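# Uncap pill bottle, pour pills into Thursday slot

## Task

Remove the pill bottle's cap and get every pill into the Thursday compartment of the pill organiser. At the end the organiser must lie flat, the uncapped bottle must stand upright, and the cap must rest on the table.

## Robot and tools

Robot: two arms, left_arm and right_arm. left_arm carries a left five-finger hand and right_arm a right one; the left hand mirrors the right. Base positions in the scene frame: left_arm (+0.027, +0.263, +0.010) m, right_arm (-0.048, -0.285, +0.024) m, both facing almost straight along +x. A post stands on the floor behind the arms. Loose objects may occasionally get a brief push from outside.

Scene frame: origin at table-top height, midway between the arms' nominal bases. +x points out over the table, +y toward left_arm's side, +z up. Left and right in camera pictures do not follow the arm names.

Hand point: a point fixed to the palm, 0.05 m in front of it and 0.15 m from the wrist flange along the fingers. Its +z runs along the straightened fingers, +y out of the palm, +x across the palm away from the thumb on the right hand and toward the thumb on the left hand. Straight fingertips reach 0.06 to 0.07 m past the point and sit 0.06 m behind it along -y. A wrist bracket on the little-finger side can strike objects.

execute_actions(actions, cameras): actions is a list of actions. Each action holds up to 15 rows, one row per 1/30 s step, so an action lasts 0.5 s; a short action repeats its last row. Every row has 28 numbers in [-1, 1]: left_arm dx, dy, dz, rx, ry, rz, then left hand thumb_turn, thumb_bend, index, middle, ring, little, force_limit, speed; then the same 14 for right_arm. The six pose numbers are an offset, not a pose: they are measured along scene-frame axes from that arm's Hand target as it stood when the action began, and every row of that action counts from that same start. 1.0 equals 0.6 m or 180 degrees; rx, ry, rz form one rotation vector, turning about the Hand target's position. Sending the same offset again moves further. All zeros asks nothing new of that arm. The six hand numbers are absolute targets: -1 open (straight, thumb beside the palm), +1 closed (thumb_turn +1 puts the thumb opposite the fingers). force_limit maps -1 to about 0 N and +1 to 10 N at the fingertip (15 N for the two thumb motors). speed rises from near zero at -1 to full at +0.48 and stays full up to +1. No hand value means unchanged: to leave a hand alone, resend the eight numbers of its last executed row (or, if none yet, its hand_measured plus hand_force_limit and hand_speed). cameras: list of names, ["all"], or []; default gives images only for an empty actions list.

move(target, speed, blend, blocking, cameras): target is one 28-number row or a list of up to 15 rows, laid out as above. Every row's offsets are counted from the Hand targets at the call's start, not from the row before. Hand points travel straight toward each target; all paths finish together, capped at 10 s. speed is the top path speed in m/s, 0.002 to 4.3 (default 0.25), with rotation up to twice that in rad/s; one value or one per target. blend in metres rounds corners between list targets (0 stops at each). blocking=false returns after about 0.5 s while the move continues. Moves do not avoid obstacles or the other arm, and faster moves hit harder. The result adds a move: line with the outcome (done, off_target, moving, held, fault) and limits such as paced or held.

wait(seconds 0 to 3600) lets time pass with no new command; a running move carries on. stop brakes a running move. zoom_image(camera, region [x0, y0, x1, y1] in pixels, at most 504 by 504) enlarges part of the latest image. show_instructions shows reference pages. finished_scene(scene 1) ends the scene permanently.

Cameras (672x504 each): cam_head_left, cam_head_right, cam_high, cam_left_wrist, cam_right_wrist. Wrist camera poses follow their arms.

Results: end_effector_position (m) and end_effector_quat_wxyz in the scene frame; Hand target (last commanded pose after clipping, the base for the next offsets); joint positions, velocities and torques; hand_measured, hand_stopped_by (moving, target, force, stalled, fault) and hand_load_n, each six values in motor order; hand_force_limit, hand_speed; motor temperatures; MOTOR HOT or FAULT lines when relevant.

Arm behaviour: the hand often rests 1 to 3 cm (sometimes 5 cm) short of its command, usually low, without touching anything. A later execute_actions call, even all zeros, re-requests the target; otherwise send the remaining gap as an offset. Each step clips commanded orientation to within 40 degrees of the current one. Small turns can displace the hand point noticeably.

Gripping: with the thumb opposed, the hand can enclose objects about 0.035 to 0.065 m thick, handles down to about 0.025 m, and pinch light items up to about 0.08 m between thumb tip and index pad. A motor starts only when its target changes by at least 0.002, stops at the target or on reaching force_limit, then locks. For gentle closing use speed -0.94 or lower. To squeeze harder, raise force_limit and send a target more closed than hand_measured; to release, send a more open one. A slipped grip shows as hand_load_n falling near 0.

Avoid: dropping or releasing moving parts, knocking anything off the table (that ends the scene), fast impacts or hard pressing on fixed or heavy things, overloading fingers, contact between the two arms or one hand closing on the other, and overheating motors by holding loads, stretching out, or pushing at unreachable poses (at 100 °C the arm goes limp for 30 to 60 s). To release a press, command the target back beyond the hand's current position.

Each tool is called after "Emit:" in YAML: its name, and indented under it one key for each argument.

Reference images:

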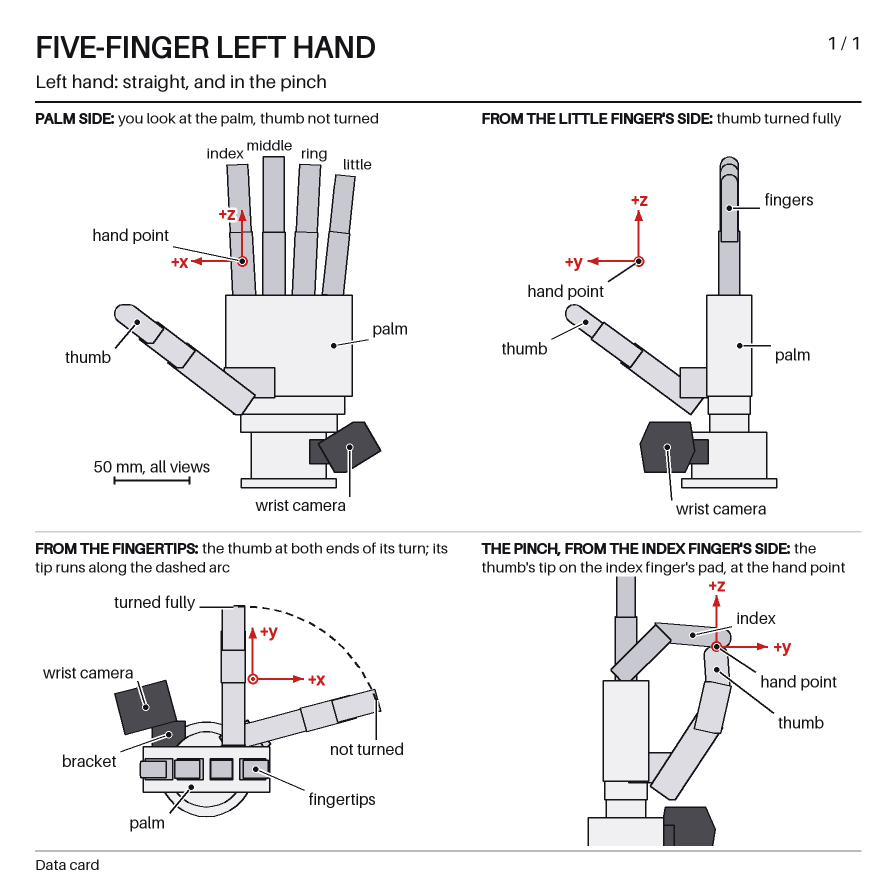

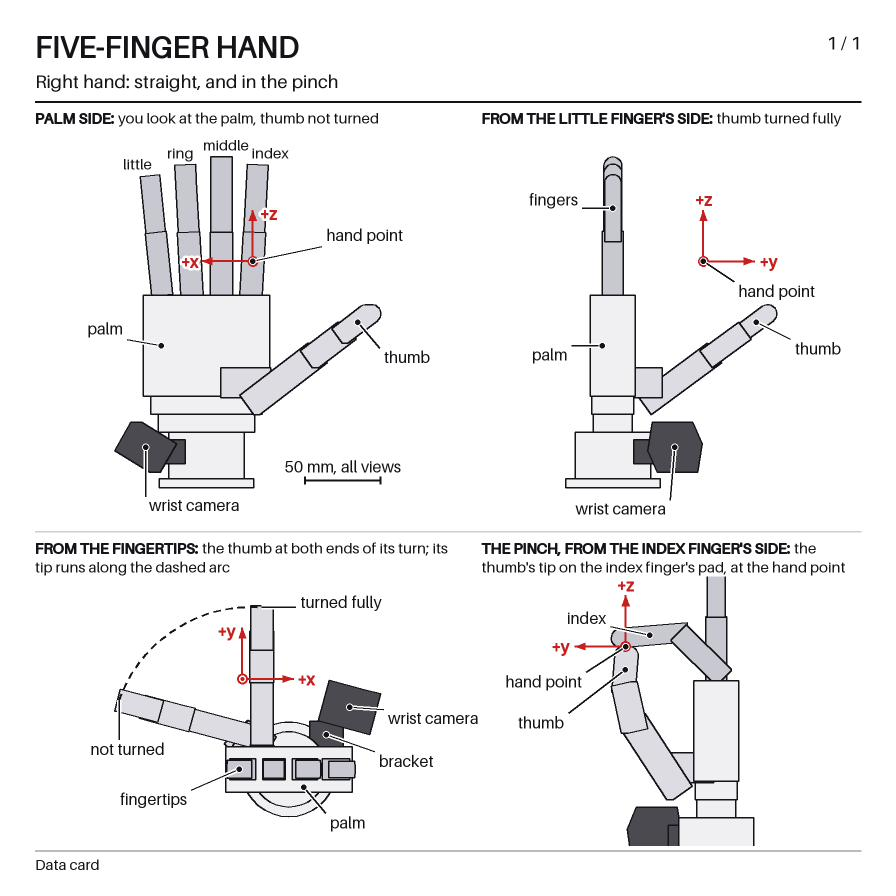

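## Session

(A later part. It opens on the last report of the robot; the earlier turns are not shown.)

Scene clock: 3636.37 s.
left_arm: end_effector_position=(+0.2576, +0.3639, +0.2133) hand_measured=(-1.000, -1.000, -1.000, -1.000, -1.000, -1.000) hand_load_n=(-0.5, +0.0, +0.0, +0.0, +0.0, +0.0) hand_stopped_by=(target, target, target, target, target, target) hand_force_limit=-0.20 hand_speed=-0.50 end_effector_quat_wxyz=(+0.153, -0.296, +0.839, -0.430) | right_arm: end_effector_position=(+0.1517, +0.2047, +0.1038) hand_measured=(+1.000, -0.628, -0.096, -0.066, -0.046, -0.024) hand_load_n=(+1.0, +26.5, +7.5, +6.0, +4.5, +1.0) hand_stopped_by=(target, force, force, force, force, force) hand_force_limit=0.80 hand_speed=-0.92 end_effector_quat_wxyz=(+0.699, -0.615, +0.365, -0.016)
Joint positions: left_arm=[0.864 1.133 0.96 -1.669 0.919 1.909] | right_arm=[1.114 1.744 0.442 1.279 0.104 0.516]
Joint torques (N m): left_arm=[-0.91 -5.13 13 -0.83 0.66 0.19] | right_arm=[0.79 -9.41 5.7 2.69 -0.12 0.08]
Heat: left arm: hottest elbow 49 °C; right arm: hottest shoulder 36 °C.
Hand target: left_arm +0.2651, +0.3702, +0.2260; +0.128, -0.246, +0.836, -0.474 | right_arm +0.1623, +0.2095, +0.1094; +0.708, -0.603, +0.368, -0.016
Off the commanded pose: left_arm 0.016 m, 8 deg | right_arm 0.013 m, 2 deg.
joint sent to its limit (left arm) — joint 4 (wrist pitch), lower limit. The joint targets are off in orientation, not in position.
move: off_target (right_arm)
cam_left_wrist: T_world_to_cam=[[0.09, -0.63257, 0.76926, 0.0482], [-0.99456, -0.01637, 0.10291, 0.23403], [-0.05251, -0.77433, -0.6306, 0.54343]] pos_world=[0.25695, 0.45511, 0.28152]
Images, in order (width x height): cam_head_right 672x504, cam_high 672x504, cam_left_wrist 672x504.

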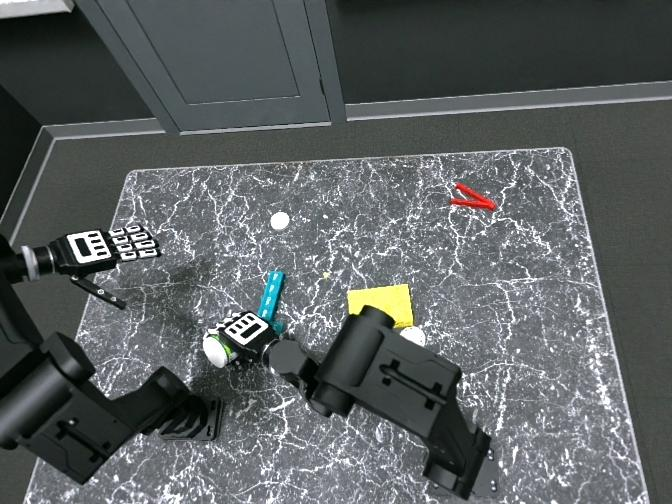

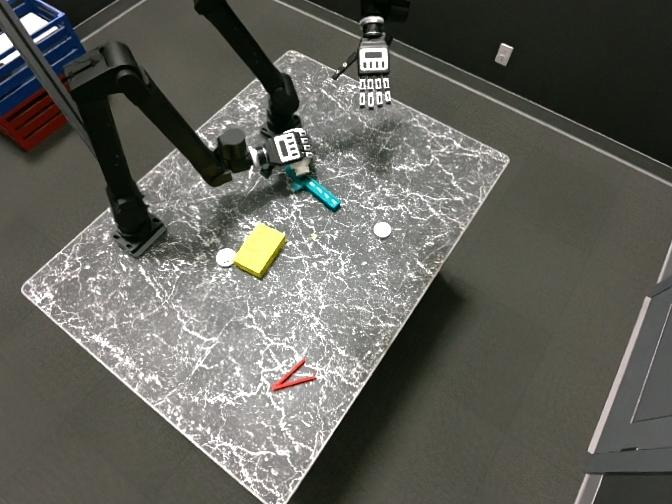

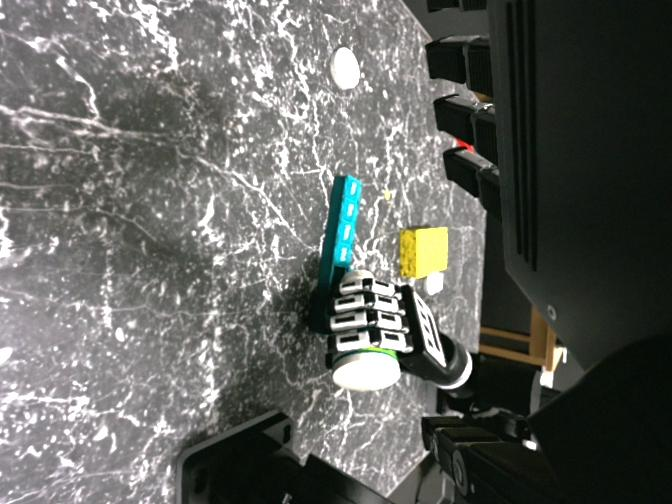

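Emit:
move:
  target:
    - [0,0,0,0,0,0,-1,-1,-1,-1,-1,-1,-0.2,-0.5,0.0118,-0.0137,0.0135,0.0303,0.0466,0,1,0.5,0.6,0.6,0.6,0.5,0.8,-0.92]
  speed: 0.03
  cameras: ["cam_high","cam_left_wrist","cam_head_right"]

Emit:
zoom_image:
  camera: "cam_high"
  region: [270, 140, 340, 210]

Emit:
zoom_image:
  camera: "cam_left_wrist"
  region: [310, 230, 410, 330]

Scene clock: 3650.07 s.
left_arm: end_effector_position=(+0.2576, +0.3639, +0.2133) hand_measured=(-1.000, -1.000, -1.000, -1.000, -1.000, -1.000) hand_load_n=(+0.0, +0.0, +0.0, +0.0, +0.0, +0.0) hand_stopped_by=(target, target, target, target, target, target) hand_force_limit=-0.20 hand_speed=-0.50 end_effector_quat_wxyz=(+0.153, -0.296, +0.839, -0.430) | right_arm: end_effector_position=(+0.1606, +0.2013, +0.1161) hand_measured=(+1.000, -0.628, -0.096, -0.066, -0.046, -0.024) hand_load_n=(+1.0, +26.0, +7.5, +6.0, +4.5, +1.0) hand_stopped_by=(target, force, force, force, force, force) hand_force_limit=0.80 hand_speed=-0.92 end_effector_quat_wxyz=(+0.702, -0.577, +0.416, +0.046)
Joint positions: left_arm=[0.864 1.133 0.96 -1.669 0.919 1.909] | right_arm=[1.068 1.75 0.442 1.297 0.059 0.69]
Joint torques (N m): left_arm=[-0.91 -5.13 13 -0.81 0.66 0.21] | right_arm=[0.67 -9.41 4.66 2.71 -0.12 0.11]
Heat: left arm: hottest elbow 49 °C; right arm: hottest shoulder 36 °C.
Hand target: left_arm +0.2651, +0.3702, +0.2260; +0.128, -0.246, +0.836, -0.474 | right_arm +0.1695, +0.2012, +0.1176; +0.707, -0.568, +0.419, +0.045
Off the commanded pose: left_arm 0.016 m, 8 deg | right_arm 0.009 m, 1 deg.
joint sent to its limit (left arm) — joint 4 (wrist pitch), lower limit. The joint targets are off in orientation, not in position.
move: done
cam_left_wrist: T_world_to_cam=[[0.09, -0.63257, 0.76926, 0.0482], [-0.99456, -0.01637, 0.10291, 0.23403], [-0.05251, -0.77433, -0.6306, 0.54343]] pos_world=[0.25695, 0.45511, 0.28152]
Images, in order (width x height): cam_head_right 672x504, cam_high 672x504, cam_left_wrist 672x504.

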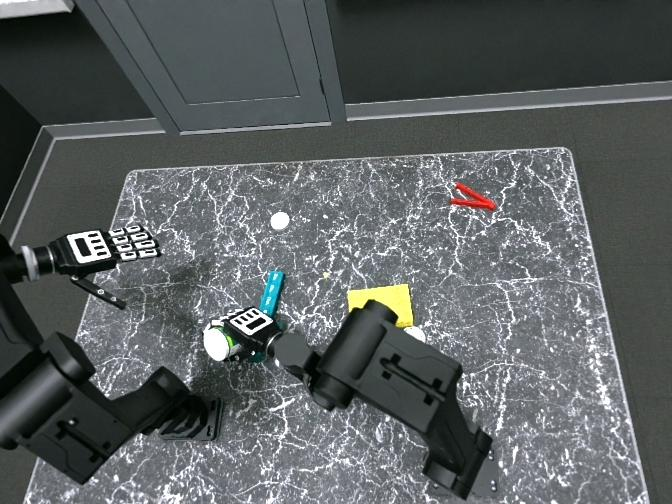

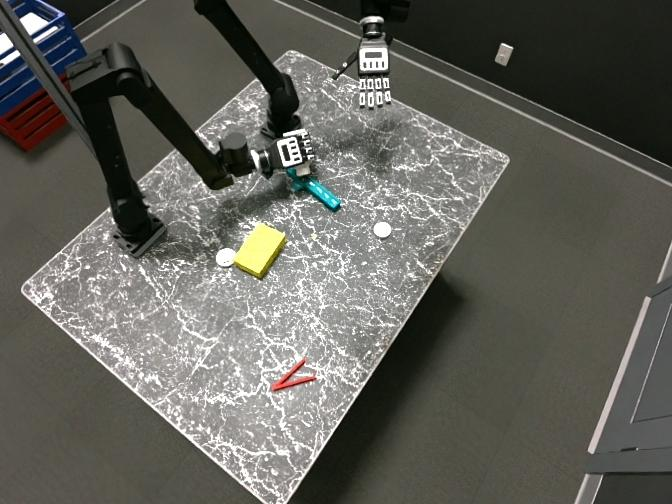

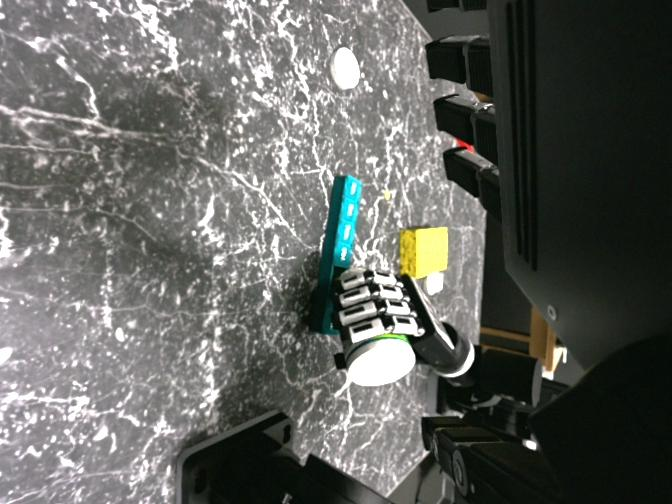

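Scaled by 7.200 from the camera's image (finer frame: 960x720).

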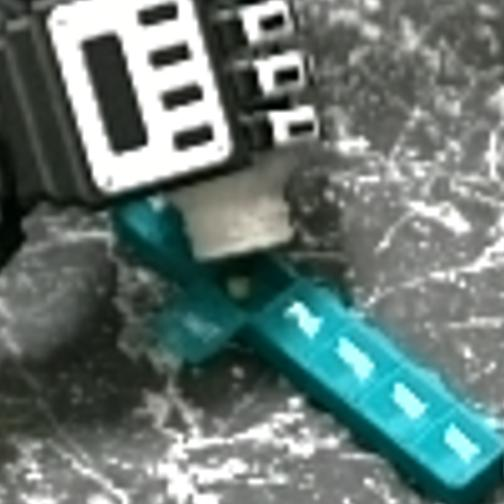

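Scaled by 5.040 from the camera's image (finer frame: 960x720).

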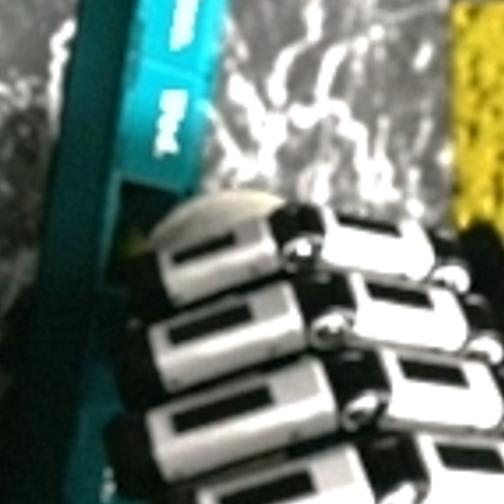

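Emit:
move:
  target:
    - [0,0,0,0,0,0,-1,-1,-1,-1,-1,-1,-0.2,-0.5,0.0172,-0.0112,0.0168,0.0303,0.0466,0,1,0.5,0.6,0.6,0.6,0.5,0.8,-0.92]
  speed: 0.03
  cameras: ["cam_high","cam_left_wrist","cam_head_right"]

Emit:
zoom_image:
  camera: "cam_high"
  region: [270, 140, 340, 210]

Emit:
zoom_image:
  camera: "cam_left_wrist"
  region: [310, 230, 410, 330]

Scene clock: 3657.70 s.
left_arm: end_effector_position=(+0.2576, +0.3639, +0.2133) hand_measured=(-1.000, -1.000, -1.000, -1.000, -1.000, -1.000) hand_load_n=(-0.5, +0.0, +0.0, +0.0, +0.0, +0.0) hand_stopped_by=(target, target, target, target, target, target) hand_force_limit=-0.20 hand_speed=-0.50 end_effector_quat_wxyz=(+0.153, -0.296, +0.839, -0.430) | right_arm: end_effector_position=(+0.1711, +0.1955, +0.1265) hand_measured=(+1.000, -0.628, -0.096, -0.066, -0.046, -0.024) hand_load_n=(+1.0, +26.5, +7.5, +6.0, +4.5, +1.0) hand_stopped_by=(target, force, force, force, force, force) hand_force_limit=0.80 hand_speed=-0.92 end_effector_quat_wxyz=(+0.695, -0.538, +0.464, +0.107)
Joint positions: left_arm=[0.864 1.133 0.96 -1.669 0.919 1.909] | right_arm=[1.021 1.755 0.442 1.304 0.012 0.865]
Joint torques (N m): left_arm=[-0.91 -5.13 13.03 -0.8 0.65 0.21] | right_arm=[0.67 -9.47 4.49 2.7 -0.12 0.12]
Heat: left arm: hottest elbow 49 °C; right arm: hottest shoulder 36 °C.
Hand target: left_arm +0.2651, +0.3702, +0.2260; +0.128, -0.246, +0.836, -0.474 | right_arm +0.1797, +0.1945, +0.1275; +0.700, -0.529, +0.467, +0.107
Off the commanded pose: left_arm 0.016 m, 8 deg | right_arm 0.009 m, 1 deg.
joint sent to its limit (left arm) — joint 4 (wrist pitch), lower limit. The joint targets are off in orientation, not in position.
move: done
cam_left_wrist: T_world_to_cam=[[0.09, -0.63257, 0.76926, 0.0482], [-0.99456, -0.01637, 0.10291, 0.23403], [-0.05251, -0.77433, -0.6306, 0.54343]] pos_world=[0.25695, 0.45511, 0.28152]
Images, in order (width x height): cam_head_right 672x504, cam_high 672x504, cam_left_wrist 672x504.

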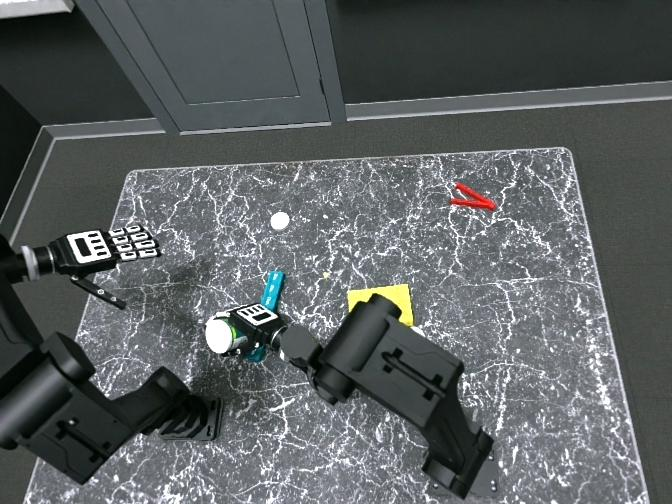

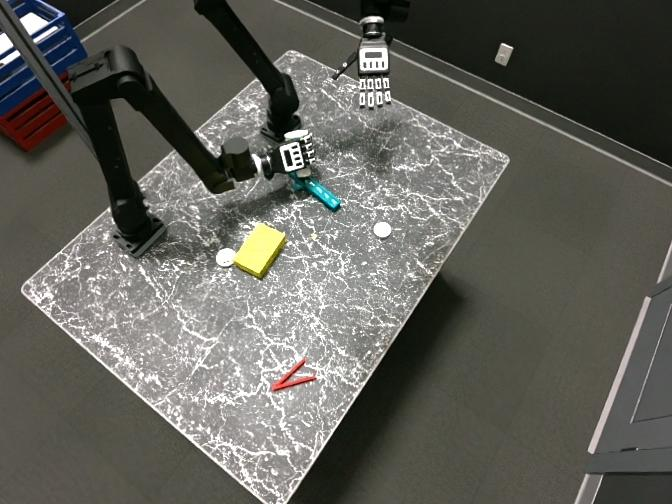

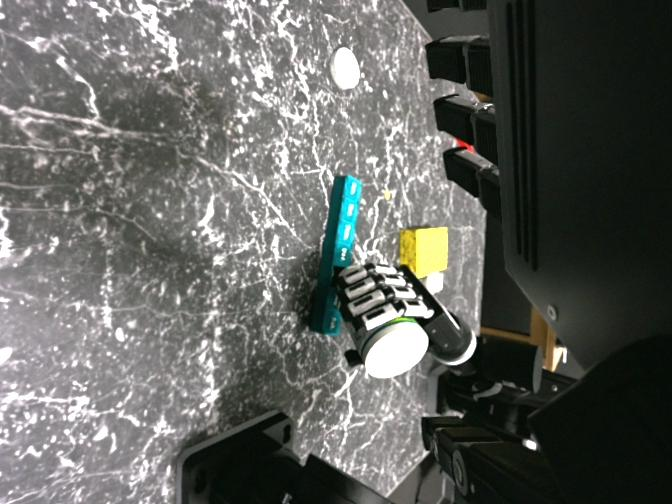

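Scaled by 7.200 from the camera's image (finer frame: 960x720).

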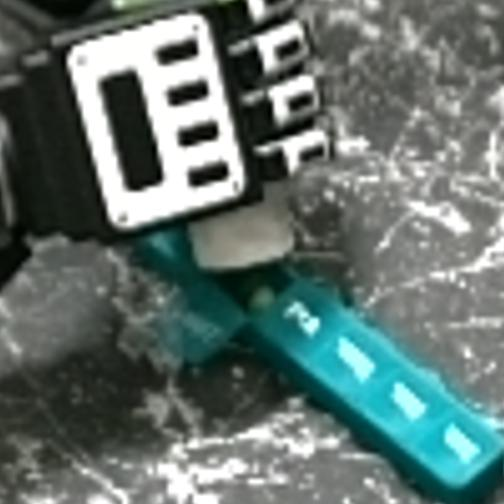

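Scaled by 5.040 from the camera's image (finer frame: 960x720).

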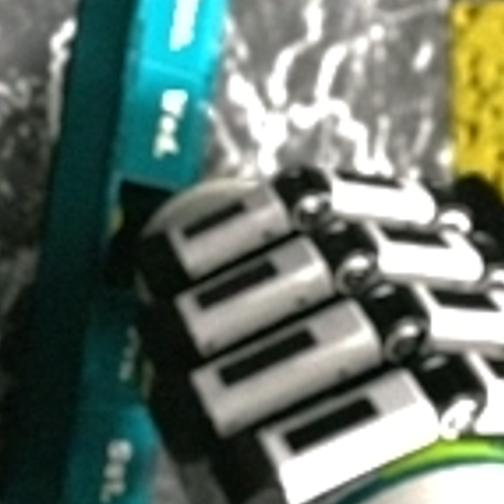

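Emit:
zoom_image:
  camera: "cam_left_wrist"
  region: [315, 255, 365, 325]

Emit:
zoom_image:
  camera: "cam_high"
  region: [285, 160, 325, 200]

Scaled by 7.200 from the camera's image (finer frame: 960x720).

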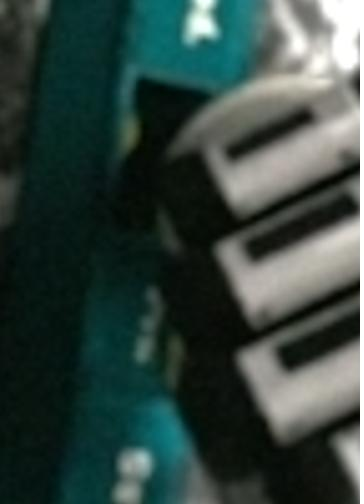

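Scaled by 12.600 from the camera's image (finer frame: 960x720).

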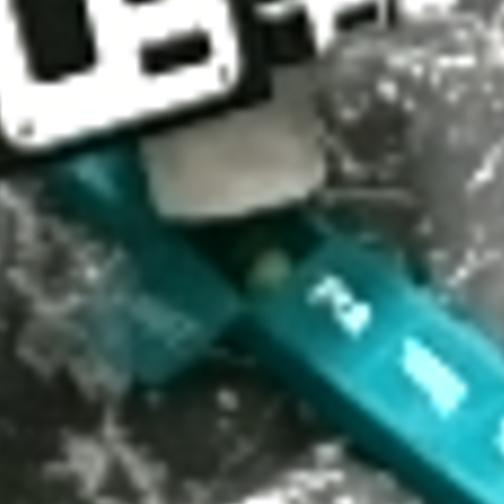

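Emit:
move:
  target:
    - [0,0,0,0,0,0,-1,-1,-1,-1,-1,-1,-0.2,-0.5,0.0195,-0.0127,0.013,0.0303,0.0466,0,1,0.5,0.6,0.6,0.6,0.5,0.8,-0.92]
  speed: 0.03
  cameras: ["cam_high","cam_left_wrist","cam_head_right"]

Emit:
zoom_image:
  camera: "cam_high"
  region: [285, 160, 325, 200]

Emit:
zoom_image:
  camera: "cam_left_wrist"
  region: [310, 230, 410, 330]

Scene clock: 3669.20 s.
left_arm: end_effector_position=(+0.2576, +0.3639, +0.2133) hand_measured=(-1.000, -1.000, -1.000, -1.000, -1.000, -1.000) hand_load_n=(+0.0, +0.0, +0.0, +0.0, +0.0, +0.0) hand_stopped_by=(target, target, target, target, target, target) hand_force_limit=-0.20 hand_speed=-0.50 end_effector_quat_wxyz=(+0.153, -0.296, +0.839, -0.430) | right_arm: end_effector_position=(+0.1826, +0.1880, +0.1342) hand_measured=(+1.000, -0.628, -0.096, -0.066, -0.046, -0.024) hand_load_n=(+1.0, +26.5, +7.5, +6.5, +5.0, +1.0) hand_stopped_by=(target, force, force, force, force, force) hand_force_limit=0.80 hand_speed=-0.92 end_effector_quat_wxyz=(+0.684, -0.495, +0.509, +0.167)
Joint positions: left_arm=[0.864 1.133 0.96 -1.669 0.919 1.909] | right_arm=[0.974 1.772 0.442 1.321 -0.034 1.039]
Joint torques (N m): left_arm=[-0.91 -5.07 13.01 -0.81 0.66 0.21] | right_arm=[0.67 -9.52 4.44 2.7 -0.13 0.11]
Heat: left arm: hottest elbow 49 °C; right arm: hottest shoulder 36 °C.
Hand target: left_arm +0.2651, +0.3702, +0.2260; +0.128, -0.246, +0.836, -0.474 | right_arm +0.1915, +0.1869, +0.1354; +0.689, -0.486, +0.512, +0.167
Off the commanded pose: left_arm 0.016 m, 8 deg | right_arm 0.009 m, 1 deg.
joint sent to its limit (left arm) — joint 4 (wrist pitch), lower limit. The joint targets are off in orientation, not in position.
move: done
cam_left_wrist: T_world_to_cam=[[0.09, -0.63257, 0.76926, 0.0482], [-0.99456, -0.01637, 0.10291, 0.23403], [-0.05251, -0.77433, -0.6306, 0.54343]] pos_world=[0.25695, 0.45511, 0.28152]
Images, in order (width x height): cam_head_right 672x504, cam_high 672x504, cam_left_wrist 672x504.

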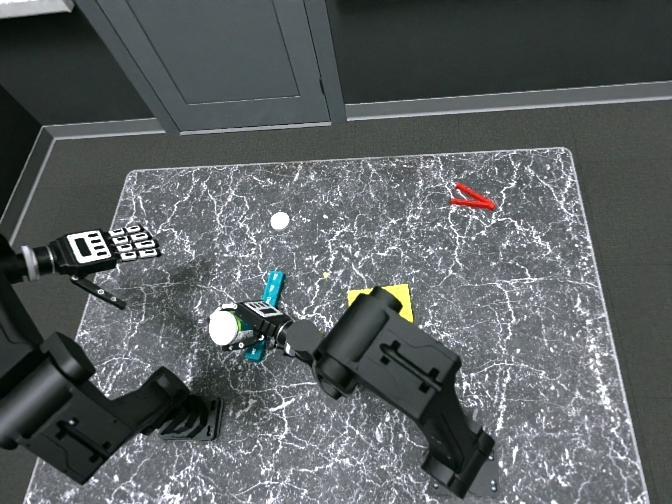

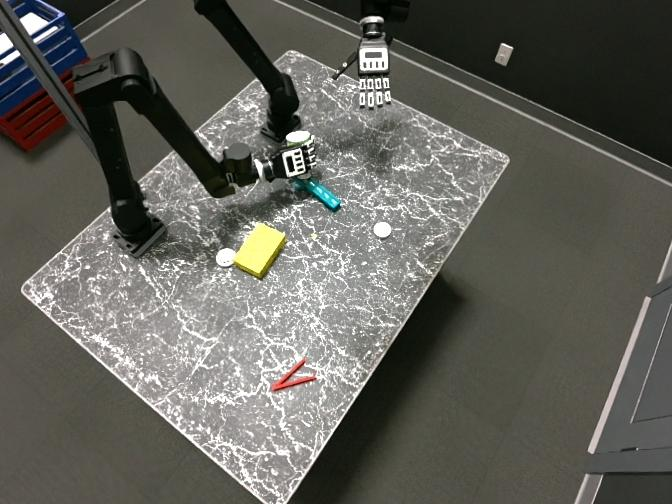

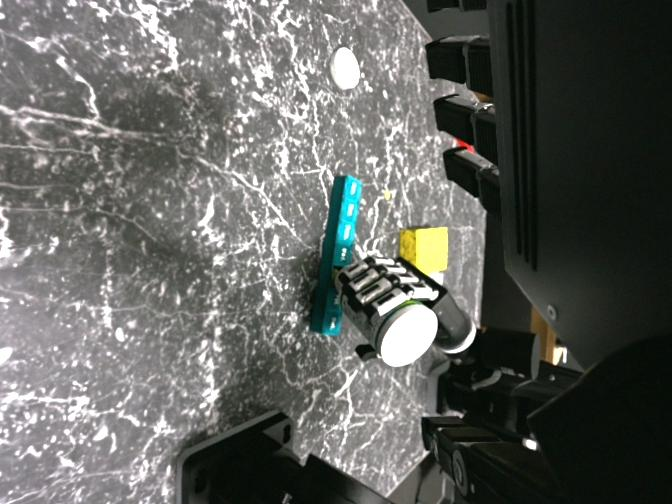

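Scaled by 12.600 from the camera's image (finer frame: 960x720).

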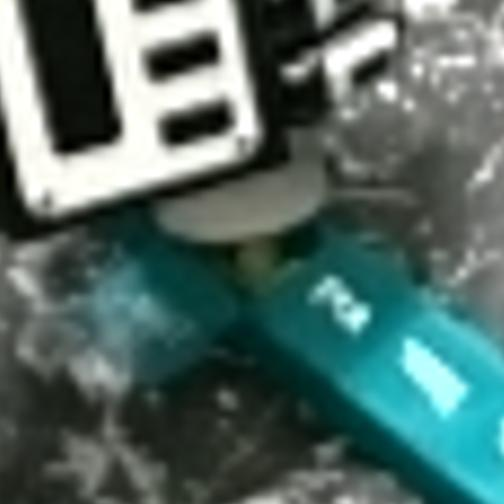

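Scaled by 5.040 from the camera's image (finer frame: 960x720).

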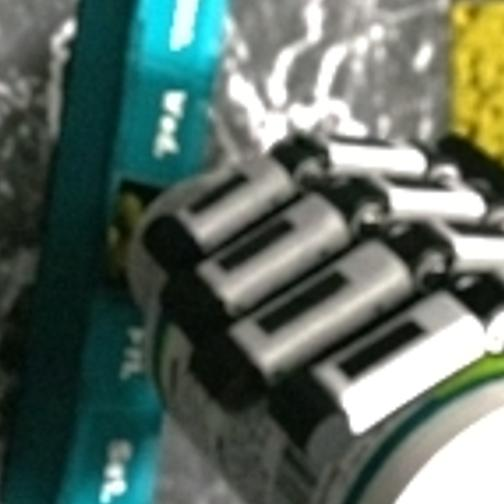

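Emit:
execute_actions:
  actions: []

Scene clock: 3680.97 s.
left_arm: end_effector_position=(+0.2576, +0.3639, +0.2133) hand_measured=(-1.000, -1.000, -1.000, -1.000, -1.000, -1.000) hand_load_n=(+0.0, +0.0, +0.0, +0.0, +0.0, +0.0) hand_stopped_by=(target, target, target, target, target, target) hand_force_limit=-0.20 hand_speed=-0.50 end_effector_quat_wxyz=(+0.153, -0.296, +0.839, -0.430) | right_arm: end_effector_position=(+0.1826, +0.1880, +0.1343) hand_measured=(+1.000, -0.628, -0.096, -0.066, -0.046, -0.024) hand_load_n=(+1.5, +26.5, +7.5, +6.0, +4.5, +1.0) hand_stopped_by=(target, force, force, force, force, force) hand_force_limit=0.80 hand_speed=-0.92 end_effector_quat_wxyz=(+0.683, -0.495, +0.510, +0.168)
Joint positions: left_arm=[0.864 1.133 0.96 -1.669 0.919 1.909] | right_arm=[0.974 1.772 0.442 1.321 -0.034 1.04]
Joint velocities: within noise
Joint torques (N m): left_arm=[-0.91 -5.13 12.98 -0.81 0.65 0.21] | right_arm=[0.67 -9.52 4.42 2.69 -0.13 0.14]
Motor temperatures (°C): left_arm=[28 30 49 27 33 30] | right_arm=[27 36 32 32 30 28]
Heat: left arm: hottest elbow 49 °C; right arm: hottest shoulder 36 °C.
Hand target: left_arm +0.2651, +0.3702, +0.2260; +0.128, -0.246, +0.836, -0.474 | right_arm +0.1915, +0.1869, +0.1354; +0.689, -0.486, +0.512, +0.167
Off the commanded pose: left_arm 0.016 m, 8 deg | right_arm 0.009 m, 1 deg.
camera_calibration:
cam_left_wrist: T_world_to_cam=[[0.09, -0.63257, 0.76926, 0.0482], [-0.99456, -0.01637, 0.10291, 0.23403], [-0.05251, -0.77433, -0.6306, 0.54343]] pos_world=[0.25695, 0.45511, 0.28152]
cam_right_wrist: T_world_to_cam=[[-0.63566, 0.33075, -0.69752, 0.14359], [-0.76333, -0.13449, 0.63186, 0.07503], [0.11518, 0.93409, 0.33796, -0.12481]] pos_world=[0.16293, 0.07918, 0.09493]

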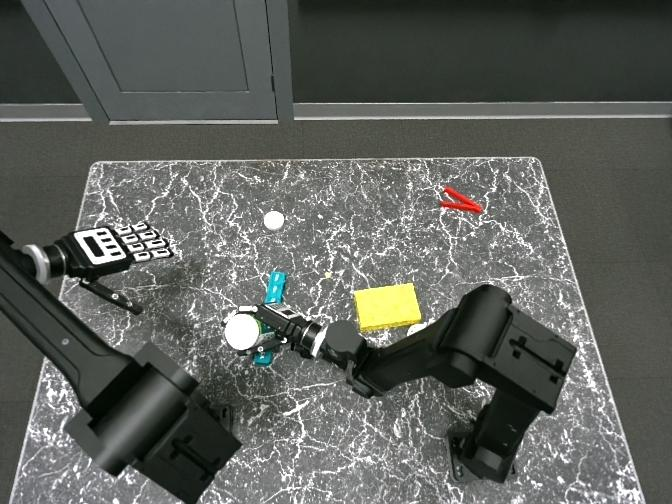

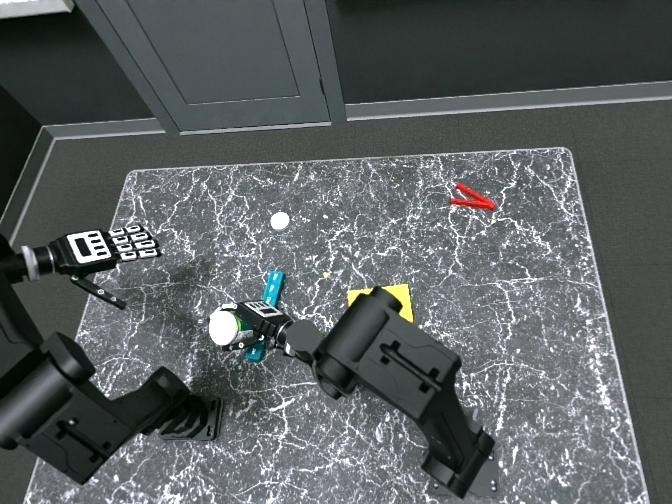

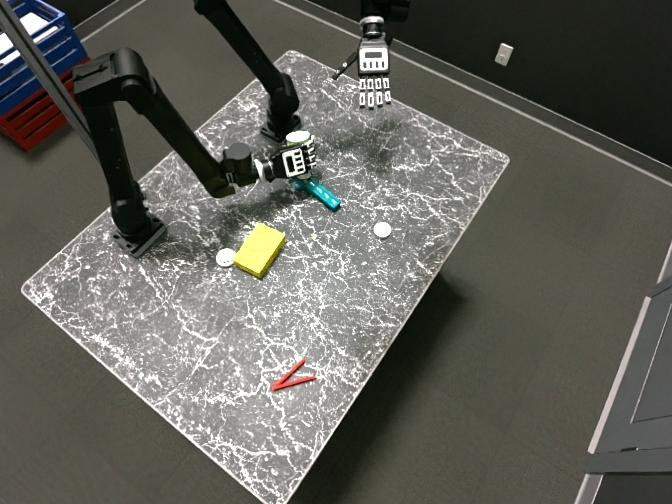

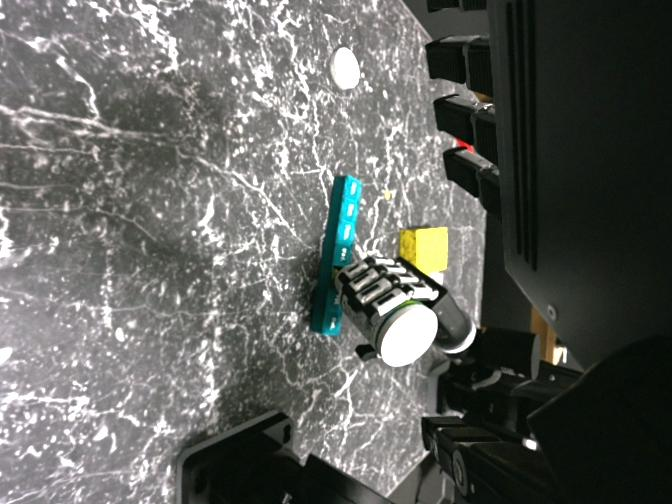

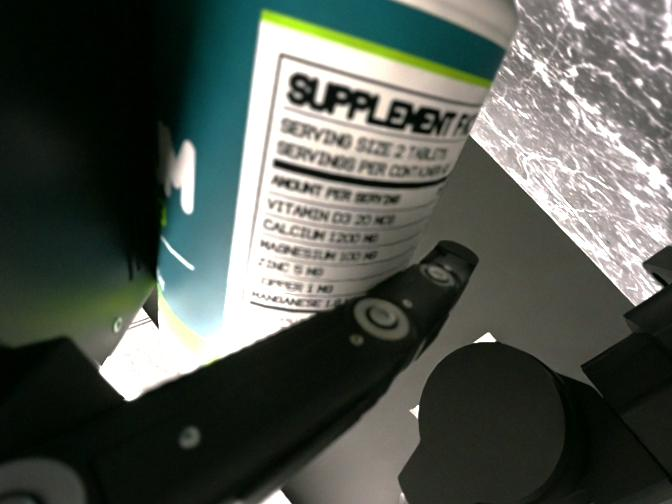

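Emit:
move:
  target: [0,0,0,0,0,0,-1,-1,-1,-1,-1,-1,-0.2,-0.5,0.021,-0.0137,0.0088,0.0303,0.0466,0,1,0.5,0.6,0.6,0.6,0.5,0.8,-0.92]
  speed: 0.03
  cameras: ["cam_left_wrist","cam_high"]

Emit:
zoom_image:
  camera: "cam_left_wrist"
  region: [290, 180, 450, 380]

Emit:
zoom_image:
  camera: "cam_high"
  region: [270, 120, 370, 250]

Scene clock: 3687.57 s.
left_arm: end_effector_position=(+0.2576, +0.3639, +0.2133) hand_measured=(-1.000, -1.000, -1.000, -1.000, -1.000, -1.000) hand_load_n=(-0.5, +0.0, +0.0, +0.0, +0.0, +0.0) hand_stopped_by=(target, target, target, target, target, target) hand_force_limit=-0.20 hand_speed=-0.50 end_effector_quat_wxyz=(+0.153, -0.296, +0.839, -0.430) | right_arm: end_effector_position=(+0.1946, +0.1792, +0.1384) hand_measured=(+1.000, -0.628, -0.096, -0.066, -0.046, -0.024) hand_load_n=(+1.0, +26.0, +7.5, +6.5, +4.5, +1.0) hand_stopped_by=(target, force, force, force, force, force) hand_force_limit=0.80 hand_speed=-0.92 end_effector_quat_wxyz=(+0.665, -0.449, +0.552, +0.226)
Joint positions: left_arm=[0.864 1.133 0.96 -1.669 0.919 1.909] | right_arm=[0.931 1.802 0.442 1.348 -0.076 1.214]
Joint torques (N m): left_arm=[-0.79 -5.19 13 -0.83 0.66 0.2] | right_arm=[0.73 -9.64 4.49 2.67 -0.13 0.16]
Heat: left arm: hottest elbow 49 °C; right arm: hottest shoulder 36 °C.
Hand target: left_arm +0.2651, +0.3702, +0.2260; +0.128, -0.246, +0.836, -0.474 | right_arm +0.2042, +0.1786, +0.1406; +0.672, -0.439, +0.552, +0.226
Off the commanded pose: left_arm 0.016 m, 8 deg | right_arm 0.010 m, 1 deg.
joint sent to its limit (left arm) — joint 4 (wrist pitch), lower limit. The joint targets are off in orientation, not in position.
move: done
cam_left_wrist: T_world_to_cam=[[0.09, -0.63257, 0.76926, 0.0482], [-0.99456, -0.01637, 0.10291, 0.23403], [-0.05251, -0.77433, -0.6306, 0.54343]] pos_world=[0.25695, 0.45511, 0.28152]
Images, in order (width x height): cam_high 672x504, cam_left_wrist 672x504.

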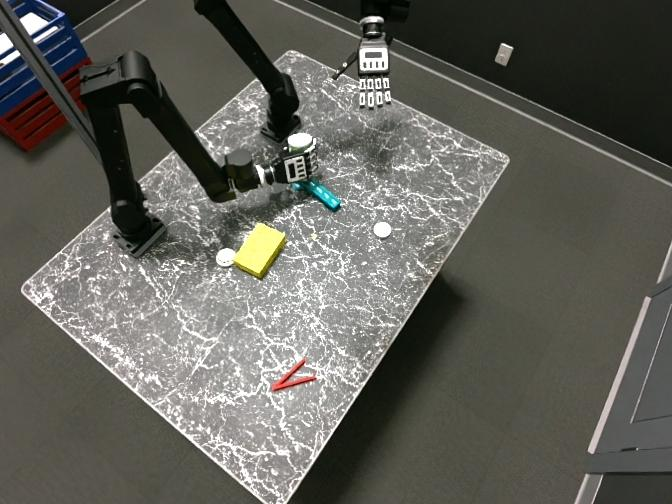

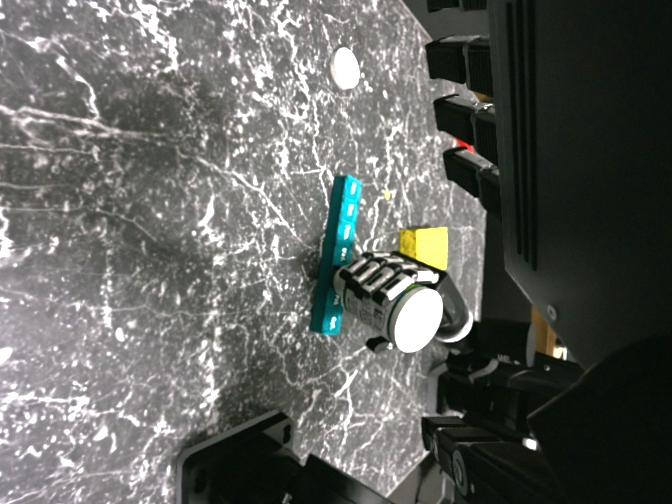

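Scaled by 2.520 from the camera's image (finer frame: 960x720).

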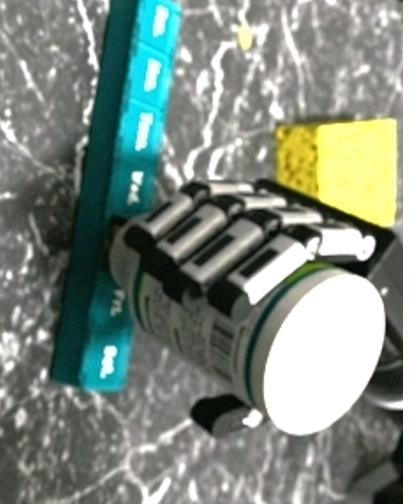

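Scaled by 3.877 from the camera's image (finer frame: 960x720).

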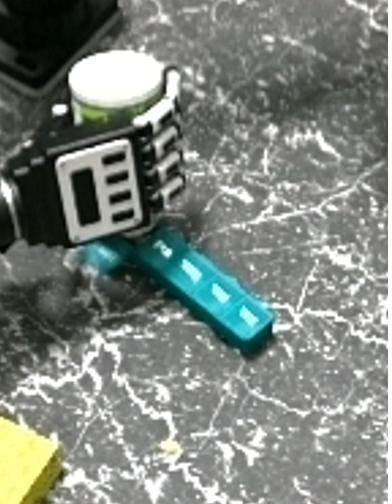

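Emit:
move:
  target: [0,0,0,0,0,0,-1,-1,-1,-1,-1,-1,-0.2,-0.5,0.022,-0.0142,0.0063,0.0303,0.0466,0,1,0.5,0.6,0.6,0.6,0.5,0.8,-0.92]
  speed: 0.03
  cameras: ["cam_left_wrist","cam_high"]

Emit:
zoom_image:
  camera: "cam_left_wrist"
  region: [290, 180, 450, 380]

Emit:
zoom_image:
  camera: "cam_high"
  region: [270, 120, 370, 250]

Scene clock: 3697.63 s.
left_arm: end_effector_position=(+0.2576, +0.3639, +0.2133) hand_measured=(-1.000, -1.000, -1.000, -1.000, -1.000, -1.000) hand_load_n=(+0.0, +0.0, +0.0, +0.0, +0.0, +0.0) hand_stopped_by=(target, target, target, target, target, target) hand_force_limit=-0.20 hand_speed=-0.50 end_effector_quat_wxyz=(+0.153, -0.296, +0.839, -0.430) | right_arm: end_effector_position=(+0.2065, +0.1696, +0.1407) hand_measured=(+1.000, -0.628, -0.096, -0.066, -0.046, -0.024) hand_load_n=(+1.5, +26.5, +7.5, +6.0, +4.5, +1.0) hand_stopped_by=(target, force, force, force, force, force) hand_force_limit=0.80 hand_speed=-0.92 end_effector_quat_wxyz=(+0.641, -0.400, +0.591, +0.282)
Joint positions: left_arm=[0.864 1.133 0.96 -1.669 0.919 1.909] | right_arm=[0.892 1.836 0.442 1.377 -0.115 1.389]
Joint torques (N m): left_arm=[-0.85 -5.19 13.03 -0.8 0.66 0.2] | right_arm=[0.67 -9.88 4.7 2.69 -0.13 0.14]
Heat: left arm: hottest elbow 49 °C; right arm: hottest shoulder 36 °C.
Hand target: left_arm +0.2651, +0.3702, +0.2260; +0.128, -0.246, +0.836, -0.474 | right_arm +0.2173, +0.1702, +0.1446; +0.650, -0.389, +0.588, +0.284
Off the commanded pose: left_arm 0.016 m, 8 deg | right_arm 0.011 m, 2 deg.
joint sent to its limit (left arm) — joint 4 (wrist pitch), lower limit. The joint targets are off in orientation, not in position.
move: off_target (right_arm)
cam_left_wrist: T_world_to_cam=[[0.09, -0.63257, 0.76926, 0.0482], [-0.99456, -0.01637, 0.10291, 0.23403], [-0.05251, -0.77433, -0.6306, 0.54343]] pos_world=[0.25695, 0.45511, 0.28152]
Images, in order (width x height): cam_high 672x504, cam_left_wrist 672x504.

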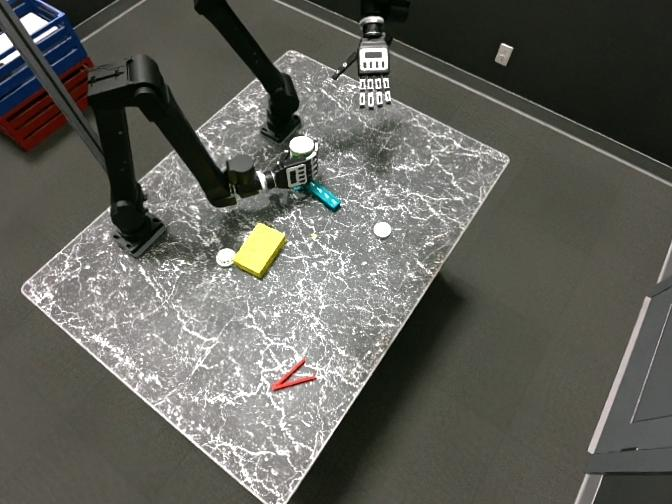

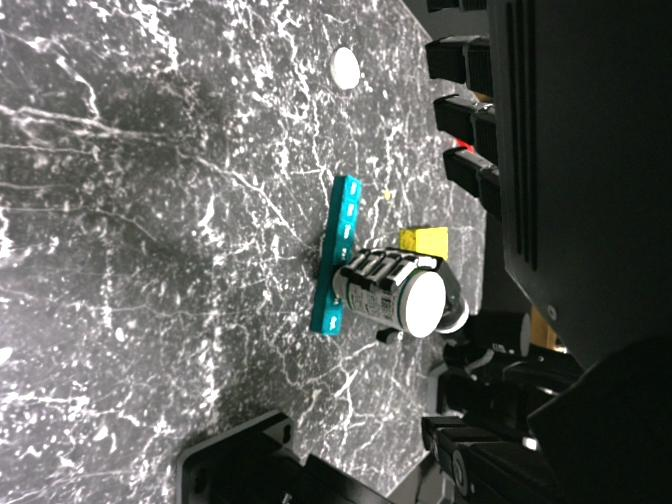

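Scaled by 2.520 from the camera's image (finer frame: 960x720).

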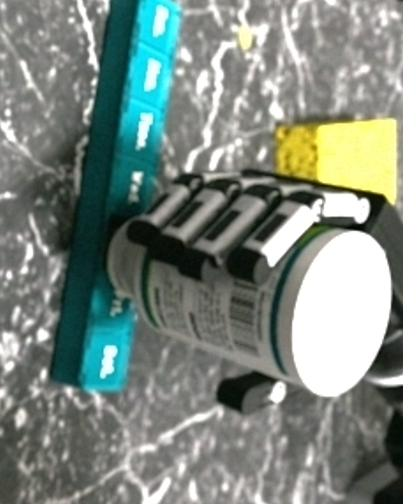

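Scaled by 3.877 from the camera's image (finer frame: 960x720).

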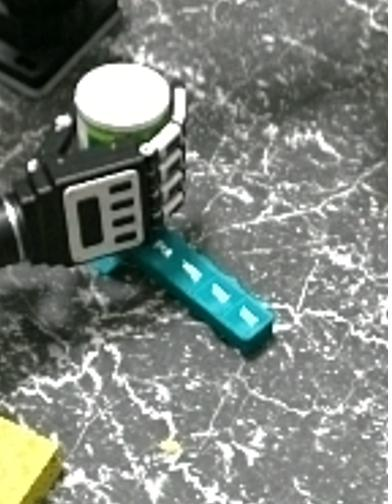

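Emit:
move:
  target:
    - [0,0,0,0,0,0,-1,-1,-1,-1,-1,-1,-0.2,-0.5,-0.022,0.0142,-0.0043,-0.0303,-0.0466,0,1,0.5,0.6,0.6,0.6,0.5,0.8,-0.92]
    - [0,0,0,0,0,0,-1,-1,-1,-1,-1,-1,-0.2,-0.5,0.001,0.001,0.001,0.0003,0.0006,0,1,0.5,0.6,0.6,0.6,0.5,0.8,-0.92]
    - [0,0,0,0,0,0,-1,-1,-1,-1,-1,-1,-0.2,-0.5,-0.043,0.0279,-0.0111,-0.0606,-0.0932,0,1,0.5,0.6,0.6,0.6,0.5,0.8,-0.92]
    - [0,0,0,0,0,0,-1,-1,-1,-1,-1,-1,-0.2,-0.5,-0.0625,0.0406,-0.0151,-0.0909,-0.1398,0,1,0.5,0.6,0.6,0.6,0.5,0.8,-0.92]
  speed: 0.06
  cameras: ["cam_left_wrist","cam_high"]

Emit:
zoom_image:
  camera: "cam_left_wrist"
  region: [290, 180, 450, 380]

Emit:
zoom_image:
  camera: "cam_high"
  region: [270, 120, 370, 250]

Scene clock: 3714.37 s.
left_arm: end_effector_position=(+0.2576, +0.3639, +0.2133) hand_measured=(-1.000, -1.000, -1.000, -1.000, -1.000, -1.000) hand_load_n=(+0.0, +0.0, +0.0, +0.0, +0.0, +0.0) hand_stopped_by=(target, target, target, target, target, target) hand_force_limit=-0.20 hand_speed=-0.50 end_effector_quat_wxyz=(+0.153, -0.296, +0.839, -0.430) | right_arm: end_effector_position=(+0.1860, +0.1894, +0.1310) hand_measured=(+1.000, -0.628, -0.096, -0.066, -0.046, -0.024) hand_load_n=(+1.5, +26.5, +7.5, +6.0, +4.5, +0.5) hand_stopped_by=(target, force, force, force, force, force) hand_force_limit=0.80 hand_speed=-0.92 end_effector_quat_wxyz=(+0.699, -0.525, +0.474, +0.104)
Joint positions: left_arm=[0.864 1.133 0.96 -1.669 0.919 1.909] | right_arm=[0.988 1.752 0.444 1.307 0.007 0.883]
Joint torques (N m): left_arm=[-0.91 -5.13 13.01 -0.8 0.66 0.21] | right_arm=[3.37 -12.1 4.27 1.35 0.07 -0.09]
Heat: left arm: hottest elbow 49 °C; right arm: hottest shoulder 36 °C.
Hand target: left_arm +0.2651, +0.3702, +0.2260; +0.128, -0.246, +0.836, -0.474 | right_arm +0.1799, +0.1945, +0.1354; +0.700, -0.529, +0.467, +0.106
Off the commanded pose: left_arm 0.016 m, 8 deg | right_arm 0.009 m, 1 deg.
joint sent to its limit (left arm) — joint 4 (wrist pitch), lower limit. The joint targets are off in orientation, not in position.
move: done
cam_left_wrist: T_world_to_cam=[[0.09, -0.63257, 0.76926, 0.0482], [-0.99456, -0.01637, 0.10291, 0.23403], [-0.05251, -0.77433, -0.6306, 0.54343]] pos_world=[0.25695, 0.45511, 0.28152]
Images, in order (width x height): cam_high 672x504, cam_left_wrist 672x504.

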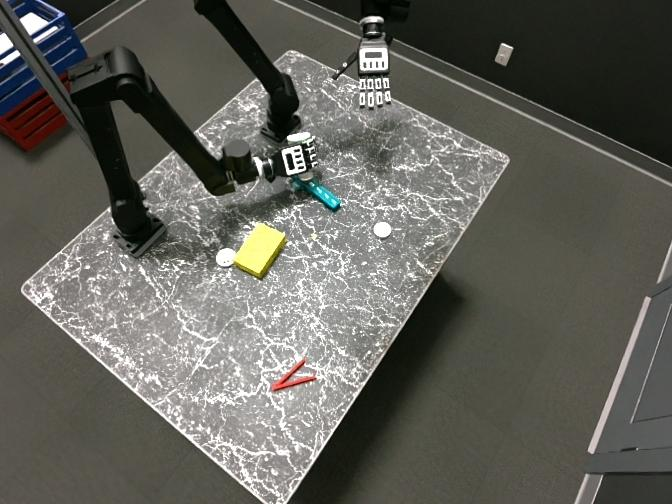

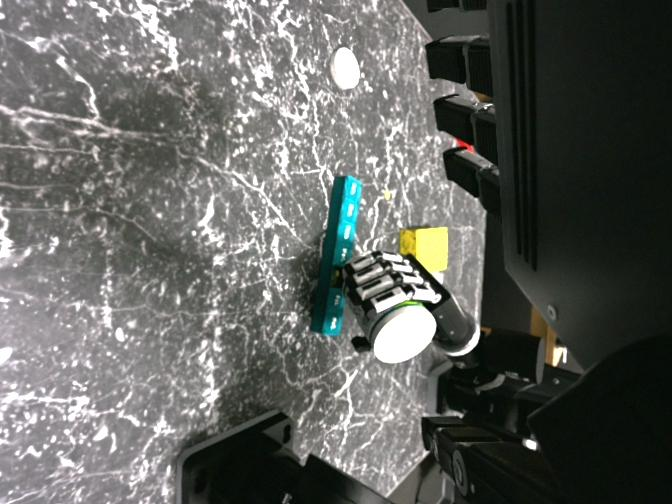

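Scaled by 2.520 from the camera's image (finer frame: 960x720).

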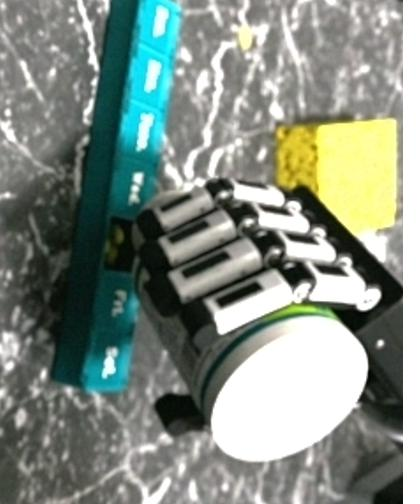

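Scaled by 3.877 from the camera's image (finer frame: 960x720).

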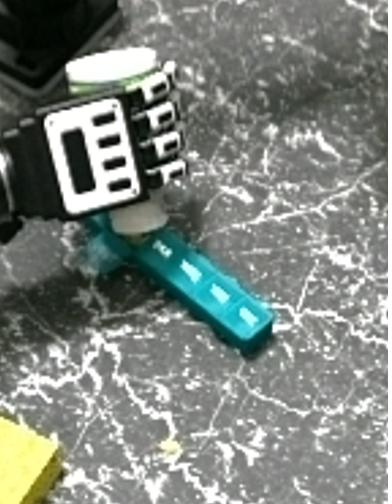

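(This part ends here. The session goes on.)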